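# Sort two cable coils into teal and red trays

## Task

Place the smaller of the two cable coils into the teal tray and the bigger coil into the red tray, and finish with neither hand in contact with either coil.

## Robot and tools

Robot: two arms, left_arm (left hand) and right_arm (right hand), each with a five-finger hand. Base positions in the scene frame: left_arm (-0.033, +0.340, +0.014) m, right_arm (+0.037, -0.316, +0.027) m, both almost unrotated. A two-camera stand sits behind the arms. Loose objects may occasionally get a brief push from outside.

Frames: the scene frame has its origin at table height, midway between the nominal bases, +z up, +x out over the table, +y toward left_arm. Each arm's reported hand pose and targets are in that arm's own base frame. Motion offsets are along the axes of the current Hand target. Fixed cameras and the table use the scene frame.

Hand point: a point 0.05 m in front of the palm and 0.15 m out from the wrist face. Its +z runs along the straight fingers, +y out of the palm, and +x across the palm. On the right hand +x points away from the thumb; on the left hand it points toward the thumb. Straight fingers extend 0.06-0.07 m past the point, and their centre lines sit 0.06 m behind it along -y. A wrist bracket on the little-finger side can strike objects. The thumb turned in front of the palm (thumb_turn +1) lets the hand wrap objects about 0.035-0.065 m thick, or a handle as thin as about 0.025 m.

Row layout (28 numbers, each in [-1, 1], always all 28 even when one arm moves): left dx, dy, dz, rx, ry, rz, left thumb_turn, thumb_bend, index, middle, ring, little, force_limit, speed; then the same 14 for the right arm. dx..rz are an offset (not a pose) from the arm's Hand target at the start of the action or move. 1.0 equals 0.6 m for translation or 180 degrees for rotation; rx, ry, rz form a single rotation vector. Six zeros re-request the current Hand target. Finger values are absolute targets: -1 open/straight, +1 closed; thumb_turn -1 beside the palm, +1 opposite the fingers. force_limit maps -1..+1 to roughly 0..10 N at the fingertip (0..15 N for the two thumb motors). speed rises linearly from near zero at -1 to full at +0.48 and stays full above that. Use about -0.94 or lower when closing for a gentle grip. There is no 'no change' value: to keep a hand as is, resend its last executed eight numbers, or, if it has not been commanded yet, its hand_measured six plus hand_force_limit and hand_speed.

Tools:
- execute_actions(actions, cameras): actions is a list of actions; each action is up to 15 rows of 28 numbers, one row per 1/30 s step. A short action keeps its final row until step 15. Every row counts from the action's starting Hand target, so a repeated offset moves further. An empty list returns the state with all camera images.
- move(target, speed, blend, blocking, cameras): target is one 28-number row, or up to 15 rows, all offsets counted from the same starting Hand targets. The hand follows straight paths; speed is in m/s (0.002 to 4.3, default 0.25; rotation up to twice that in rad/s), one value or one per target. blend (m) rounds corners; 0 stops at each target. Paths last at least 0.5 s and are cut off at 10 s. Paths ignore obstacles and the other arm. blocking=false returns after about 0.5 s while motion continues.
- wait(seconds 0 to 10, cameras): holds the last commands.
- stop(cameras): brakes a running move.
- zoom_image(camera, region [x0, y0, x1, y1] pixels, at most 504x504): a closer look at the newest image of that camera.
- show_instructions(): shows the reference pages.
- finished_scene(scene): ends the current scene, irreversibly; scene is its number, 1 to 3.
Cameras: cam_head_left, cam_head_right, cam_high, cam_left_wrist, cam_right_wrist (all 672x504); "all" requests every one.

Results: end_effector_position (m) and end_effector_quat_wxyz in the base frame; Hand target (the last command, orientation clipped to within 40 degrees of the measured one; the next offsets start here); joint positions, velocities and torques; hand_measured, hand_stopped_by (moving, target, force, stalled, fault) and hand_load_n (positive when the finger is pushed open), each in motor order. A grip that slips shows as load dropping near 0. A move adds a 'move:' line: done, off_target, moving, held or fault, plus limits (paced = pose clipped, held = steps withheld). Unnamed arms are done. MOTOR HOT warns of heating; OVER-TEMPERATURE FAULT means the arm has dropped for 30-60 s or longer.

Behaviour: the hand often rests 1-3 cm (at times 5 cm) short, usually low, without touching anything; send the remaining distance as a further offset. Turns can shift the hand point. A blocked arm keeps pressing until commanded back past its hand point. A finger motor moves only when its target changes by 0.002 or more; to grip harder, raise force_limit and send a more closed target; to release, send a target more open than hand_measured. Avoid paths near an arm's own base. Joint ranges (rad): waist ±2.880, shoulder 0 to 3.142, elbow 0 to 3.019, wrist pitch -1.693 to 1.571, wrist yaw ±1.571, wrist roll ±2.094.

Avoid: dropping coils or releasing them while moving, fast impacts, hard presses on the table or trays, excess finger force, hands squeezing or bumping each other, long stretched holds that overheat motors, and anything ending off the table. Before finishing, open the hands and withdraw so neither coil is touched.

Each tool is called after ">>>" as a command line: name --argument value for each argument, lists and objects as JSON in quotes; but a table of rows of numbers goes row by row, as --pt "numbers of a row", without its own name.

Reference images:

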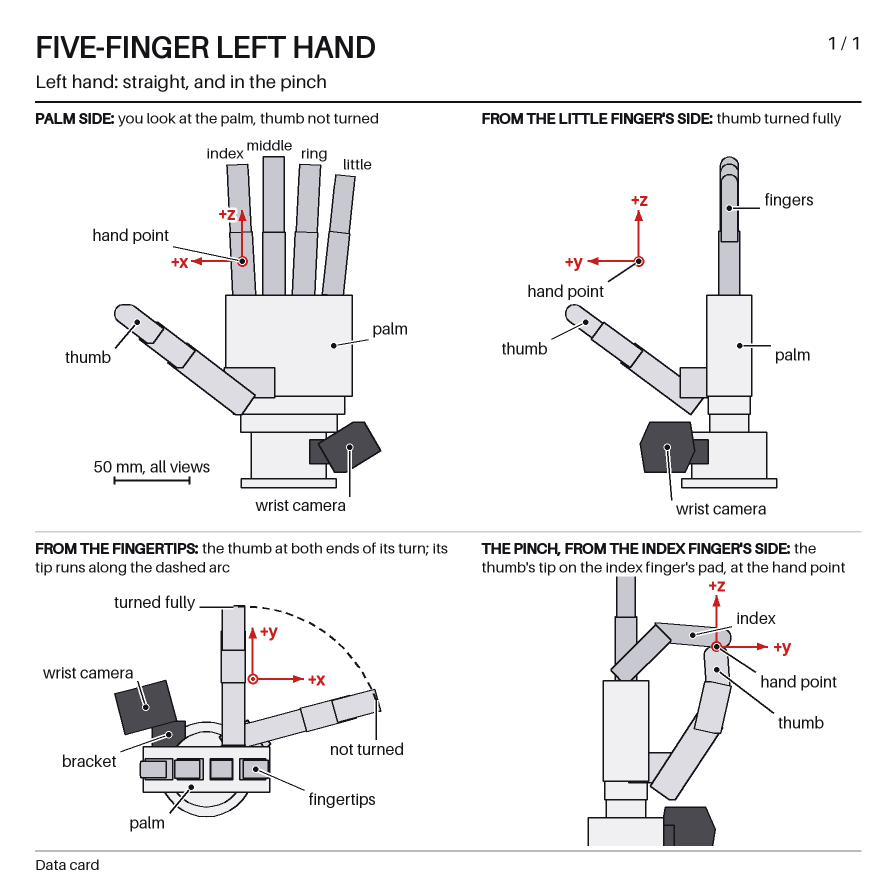

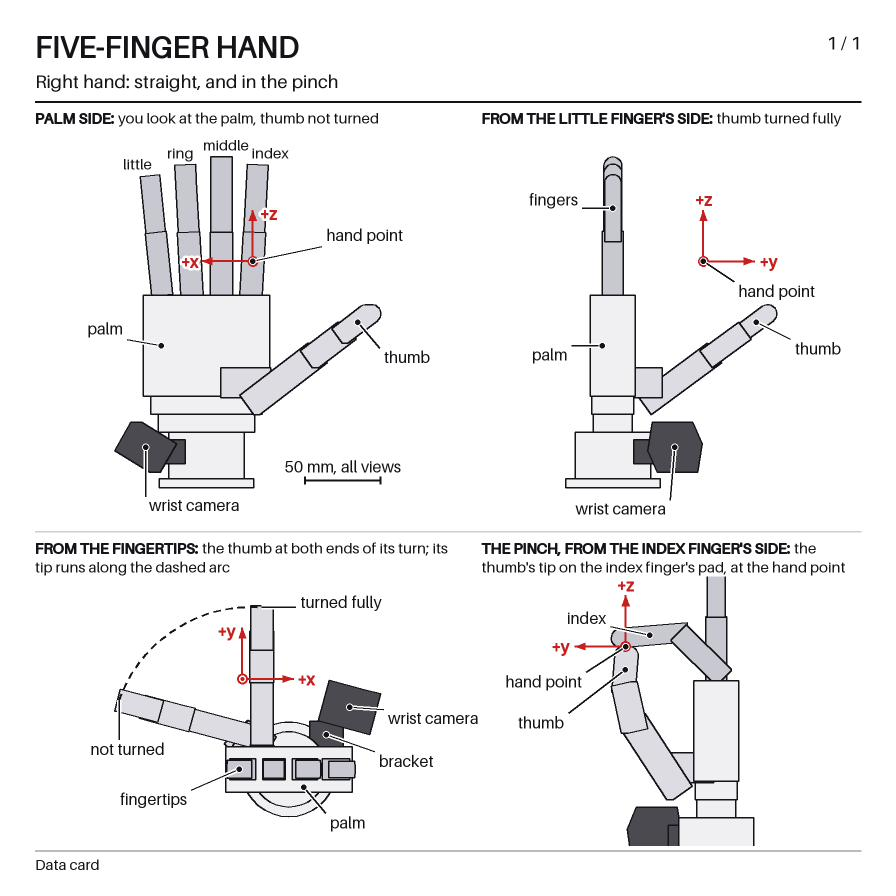

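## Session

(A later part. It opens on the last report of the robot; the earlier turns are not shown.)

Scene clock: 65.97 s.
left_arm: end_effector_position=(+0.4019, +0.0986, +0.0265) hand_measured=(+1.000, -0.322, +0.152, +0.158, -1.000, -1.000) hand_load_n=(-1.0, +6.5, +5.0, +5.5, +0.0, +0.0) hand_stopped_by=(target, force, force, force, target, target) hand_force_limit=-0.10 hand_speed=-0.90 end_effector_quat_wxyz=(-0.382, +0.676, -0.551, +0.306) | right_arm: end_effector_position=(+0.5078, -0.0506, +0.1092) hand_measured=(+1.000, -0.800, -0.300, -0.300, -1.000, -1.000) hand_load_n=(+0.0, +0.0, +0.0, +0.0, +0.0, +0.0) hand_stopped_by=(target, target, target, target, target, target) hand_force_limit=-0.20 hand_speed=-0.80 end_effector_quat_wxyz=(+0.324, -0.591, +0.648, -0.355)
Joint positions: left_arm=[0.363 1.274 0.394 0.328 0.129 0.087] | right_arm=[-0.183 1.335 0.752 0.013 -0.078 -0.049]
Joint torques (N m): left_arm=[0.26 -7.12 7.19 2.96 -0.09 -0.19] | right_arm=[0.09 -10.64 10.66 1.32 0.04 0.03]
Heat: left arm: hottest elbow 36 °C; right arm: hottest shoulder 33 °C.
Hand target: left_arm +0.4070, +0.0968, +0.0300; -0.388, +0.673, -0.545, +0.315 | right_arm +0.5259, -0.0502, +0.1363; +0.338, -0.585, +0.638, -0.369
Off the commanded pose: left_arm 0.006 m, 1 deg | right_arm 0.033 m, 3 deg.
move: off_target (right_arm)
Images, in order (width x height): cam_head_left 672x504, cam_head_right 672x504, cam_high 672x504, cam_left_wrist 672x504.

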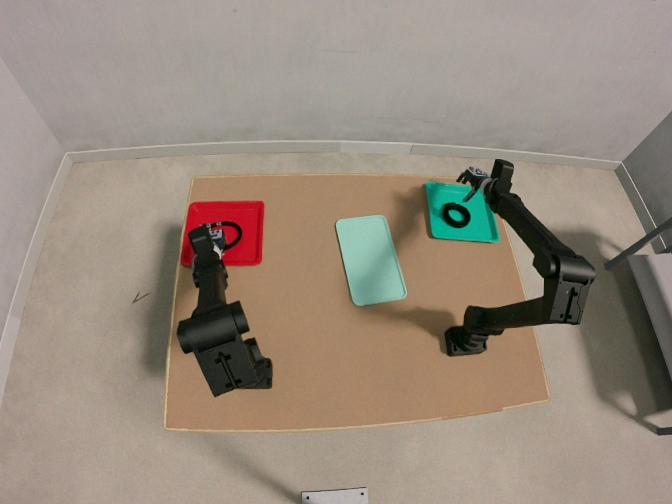

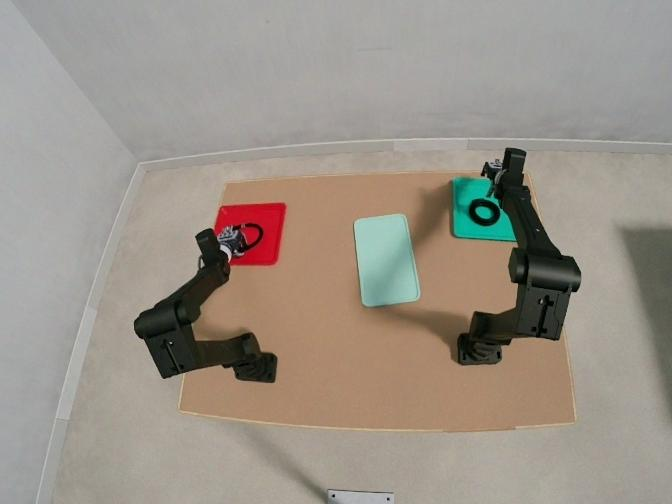

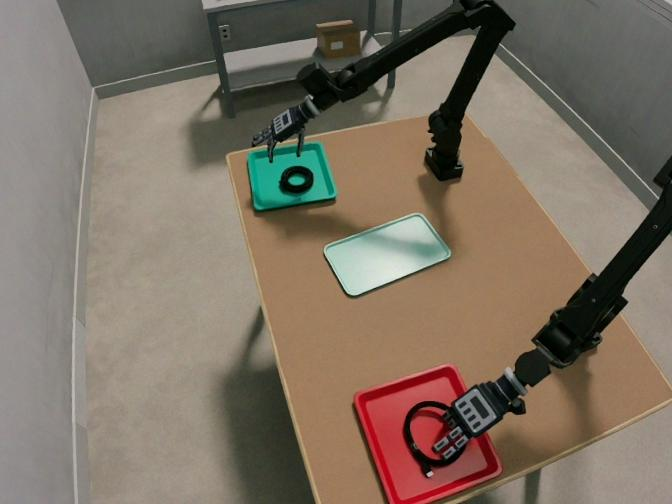

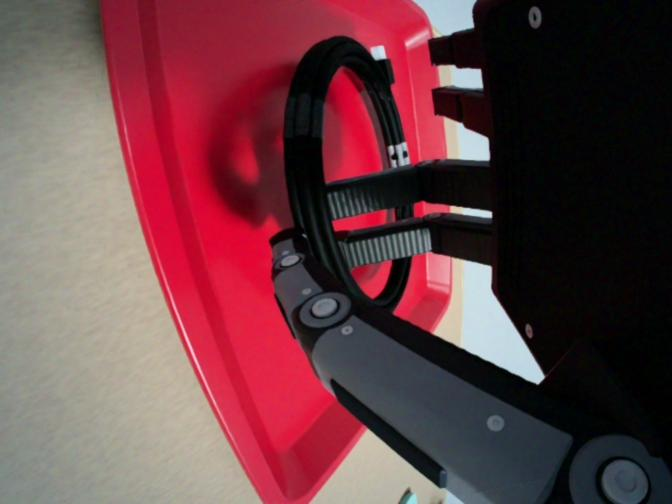

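>>> move --target '[0,0.026,0.015,0,0,0,1,0.15,0.55,0.55,-1,-1,-0.1,-0.9,0,0,0,0,0,0,1,-0.8,-0.3,-0.3,-1,-1,-0.2,-0.8]' --cameras '["cam_head_left","cam_high","cam_left_wrist"]' --speed 0.06

>>> zoom_image --camera "cam_high" --region '[340, 350, 520, 504]'

Scene clock: 67.03 s.
left_arm: end_effector_position=(+0.4041, +0.0994, +0.0115) hand_measured=(+1.000, -0.322, +0.152, +0.158, -1.000, -1.000) hand_load_n=(-0.5, +9.0, +3.5, +4.0, +0.0, +0.0) hand_stopped_by=(target, force, force, force, target, target) hand_force_limit=-0.10 hand_speed=-0.90 end_effector_quat_wxyz=(-0.385, +0.675, -0.549, +0.308) | right_arm: end_effector_position=(+0.5078, -0.0506, +0.1092) hand_measured=(+1.000, -0.800, -0.300, -0.300, -1.000, -1.000) hand_load_n=(+0.0, +0.0, +0.0, +0.0, +0.0, +0.0) hand_stopped_by=(target, target, target, target, target, target) hand_force_limit=-0.20 hand_speed=-0.80 end_effector_quat_wxyz=(+0.324, -0.591, +0.648, -0.355)
Joint positions: left_arm=[0.363 1.34 0.378 0.419 0.129 0.086] | right_arm=[-0.183 1.335 0.752 0.013 -0.078 -0.049]
Joint torques (N m): left_arm=[0.91 -7.12 6.3 2.71 -0.09 -0.17] | right_arm=[0.15 -10.64 10.65 1.32 0.04 0.02]
Heat: left arm: hottest elbow 36 °C; right arm: hottest shoulder 33 °C.
Hand target: left_arm +0.4068, +0.0968, +0.0119; -0.388, +0.673, -0.545, +0.315 | right_arm +0.5259, -0.0502, +0.1363; +0.338, -0.585, +0.638, -0.369
Off the commanded pose: left_arm 0.004 m, 1 deg | right_arm 0.033 m, 3 deg.
move: off_target (right_arm)
Images, in order (width x height): cam_head_left 672x504, cam_high 672x504, cam_left_wrist 672x504.

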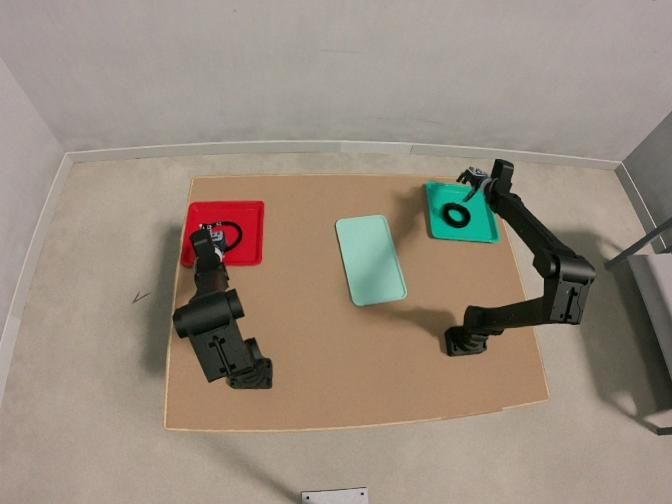

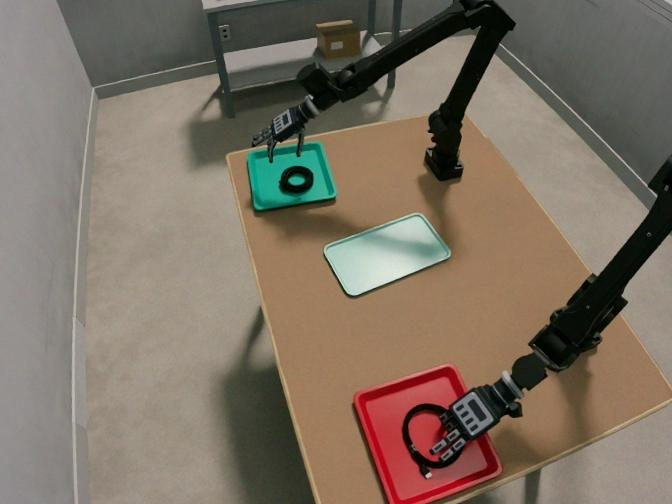

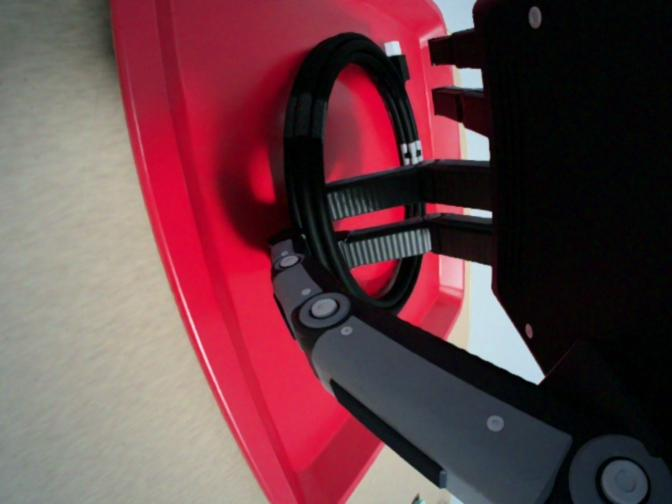

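Scaled by 2.800 from the camera's 672x504 image, which has a finer 960x720 frame.

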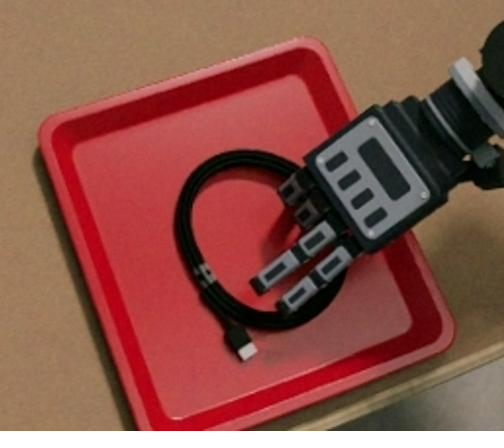

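>>> move --pt "0 0.0087 0.005 0 0 0 1 0.15 0.55 0.55 -1 -1 -0.1 -0.9 0 0 0 0 0 0 1 -0.8 -0.3 -0.3 -1 -1 -0.2 -0.8" --pt "0 0.0087 0.005 0 0 0 1 -0.5 -0.15 -0.15 -1 -1 -0.1 -0.85 0 0 0 0 0 0 1 -0.8 -0.3 -0.3 -1 -1 -0.2 -0.8" --cameras '["cam_head_left","cam_high","cam_left_wrist"]' --speed 0.06

>>> zoom_image --camera "cam_high" --region '[340, 350, 520, 504]'

Scene clock: 69.10 s.
left_arm: end_effector_position=(+0.4092, +0.1011, +0.0128) hand_measured=(+1.000, -0.500, -0.150, -0.150, -1.000, -1.000) hand_load_n=(+0.0, +0.0, +0.0, -1.0, +0.0, +0.0) hand_stopped_by=(target, target, target, target, target, target) hand_force_limit=-0.10 hand_speed=-0.85 end_effector_quat_wxyz=(-0.395, +0.670, -0.545, +0.315) | right_arm: end_effector_position=(+0.5078, -0.0506, +0.1092) hand_measured=(+1.000, -0.800, -0.300, -0.300, -1.000, -1.000) hand_load_n=(+0.0, +0.0, +0.0, +0.0, +0.0, +0.0) hand_stopped_by=(target, target, target, target, target, target) hand_force_limit=-0.20 hand_speed=-0.80 end_effector_quat_wxyz=(+0.324, -0.591, +0.648, -0.355)
Joint positions: left_arm=[0.363 1.358 0.376 0.465 0.129 0.084] | right_arm=[-0.183 1.335 0.752 0.013 -0.078 -0.049]
Joint torques (N m): left_arm=[-0.03 -6.65 6.15 2.09 -0.11 -0.17] | right_arm=[0.03 -10.7 10.56 1.29 0.04 0.03]
Heat: left arm: hottest elbow 36 °C; right arm: hottest shoulder 33 °C.
Hand target: left_arm +0.4069, +0.0968, +0.0059; -0.388, +0.673, -0.545, +0.315 | right_arm +0.5259, -0.0502, +0.1363; +0.338, -0.585, +0.638, -0.369
Off the commanded pose: left_arm 0.009 m, 1 deg | right_arm 0.033 m, 3 deg.
move: off_target (right_arm)
Images, in order (width x height): cam_head_left 672x504, cam_high 672x504, cam_left_wrist 672x504.

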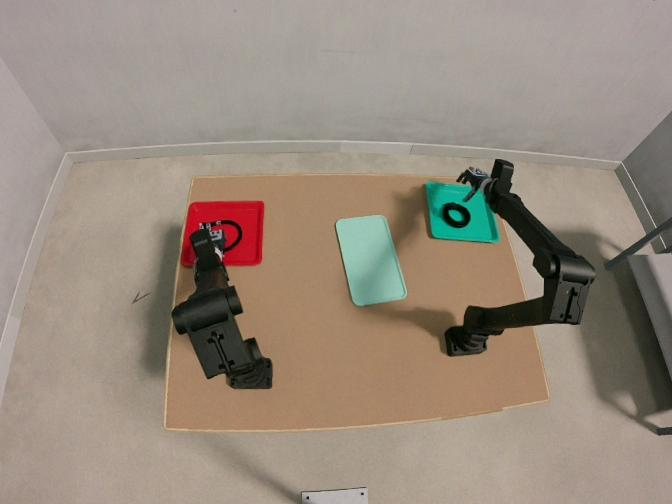

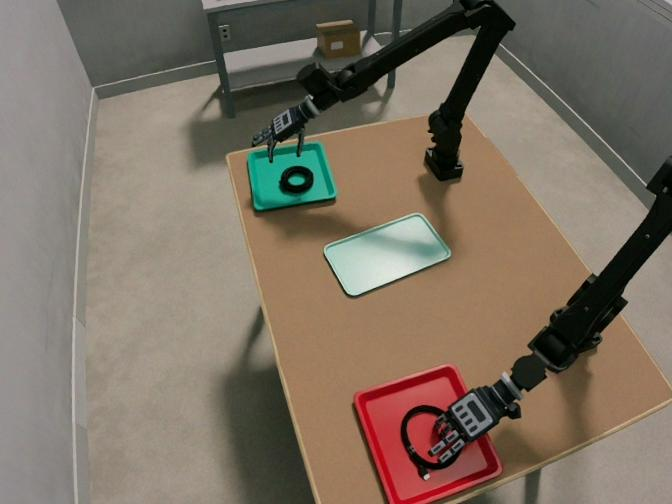

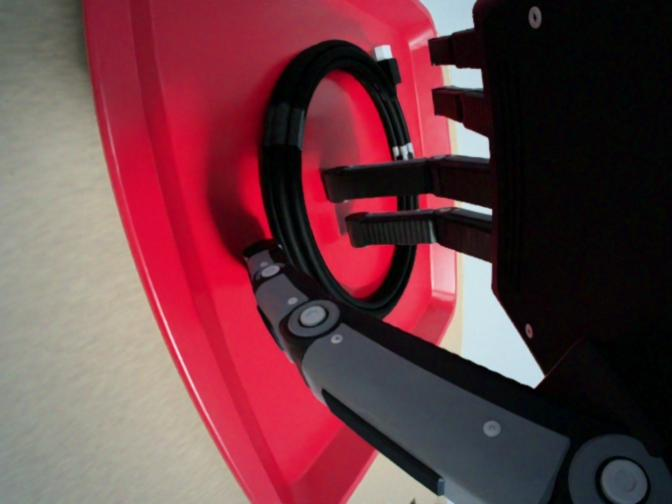

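Scaled by 2.800 from the camera's 672x504 image, which has a finer 960x720 frame.

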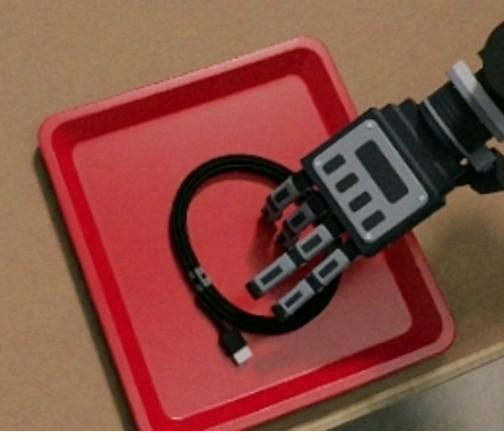

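>>> move --target '[0,-0.181,-0.0855,0,0,0,1,-0.5,-0.15,-0.15,-1,-1,-0.1,-0.85,0,0,0,0,0,0,1,-0.8,-0.3,-0.3,-1,-1,-0.2,-0.8]' --cameras '["cam_head_left","cam_high","cam_left_wrist"]' --speed 0.1

>>> zoom_image --camera "cam_high" --region '[340, 350, 520, 504]'

Scene clock: 71.10 s.
left_arm: end_effector_position=(+0.3945, +0.0956, +0.0934) hand_measured=(+1.000, -0.500, -0.150, -0.150, -1.000, -1.000) hand_load_n=(+0.0, +0.0, +0.0, +0.0, +0.0, +0.0) hand_stopped_by=(target, target, target, target, target, target) hand_force_limit=-0.10 hand_speed=-0.85 end_effector_quat_wxyz=(-0.370, +0.684, -0.553, +0.299) | right_arm: end_effector_position=(+0.5078, -0.0506, +0.1092) hand_measured=(+1.000, -0.800, -0.300, -0.300, -1.000, -1.000) hand_load_n=(+0.0, +0.0, +0.0, +0.0, +0.0, +0.0) hand_stopped_by=(target, target, target, target, target, target) hand_force_limit=-0.20 hand_speed=-0.80 end_effector_quat_wxyz=(+0.324, -0.591, +0.648, -0.355)
Joint positions: left_arm=[0.362 1.054 0.496 -0.028 0.126 0.083] | right_arm=[-0.183 1.335 0.752 0.013 -0.078 -0.049]
Joint torques (N m): left_arm=[0.15 -7.18 14.74 1.26 -0.06 -0.15] | right_arm=[0.03 -10.7 10.62 1.35 0.03 0.02]
Heat: left arm: hottest elbow 36 °C; right arm: hottest shoulder 33 °C.
Hand target: left_arm +0.4166, +0.0990, +0.1257; -0.389, +0.673, -0.545, +0.315 | right_arm +0.5259, -0.0502, +0.1363; +0.338, -0.585, +0.638, -0.369
Off the commanded pose: left_arm 0.039 m, 3 deg | right_arm 0.033 m, 3 deg.
move: off_target (left_arm, right_arm)
Images, in order (width x height): cam_head_left 672x504, cam_high 672x504, cam_left_wrist 672x504.

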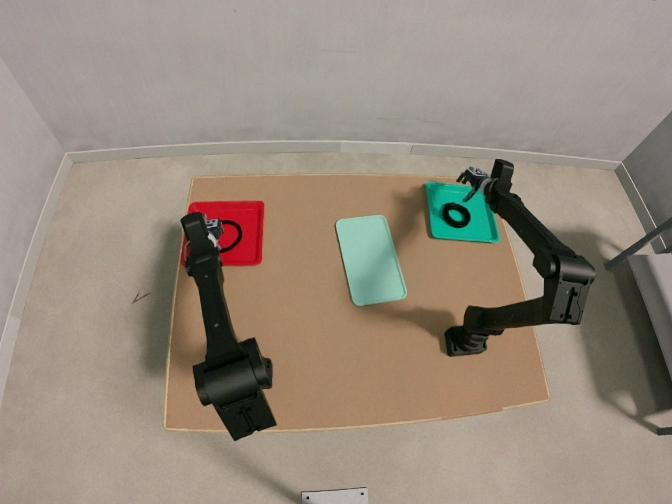

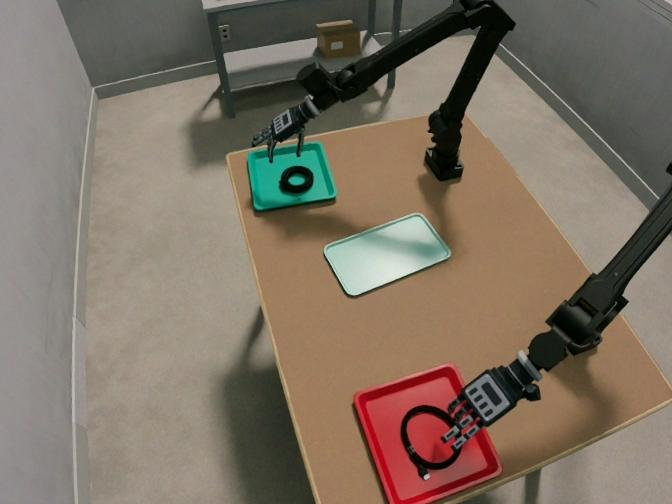

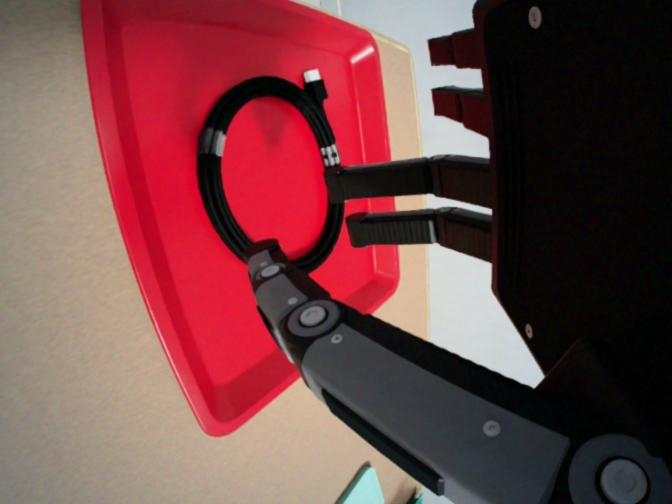

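Scaled by 2.800 from the camera's 672x504 image, which has a finer 960x720 frame.

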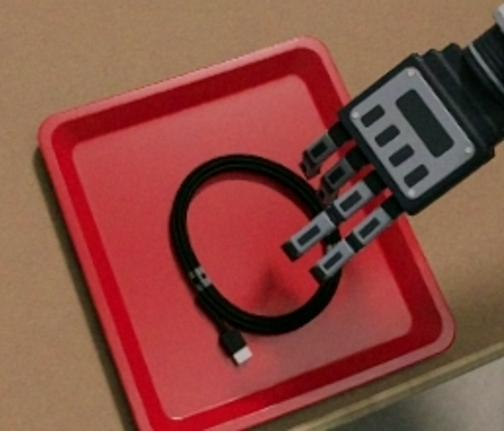

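>>> finished_scene --scene 1

The scene is finished: the task was done.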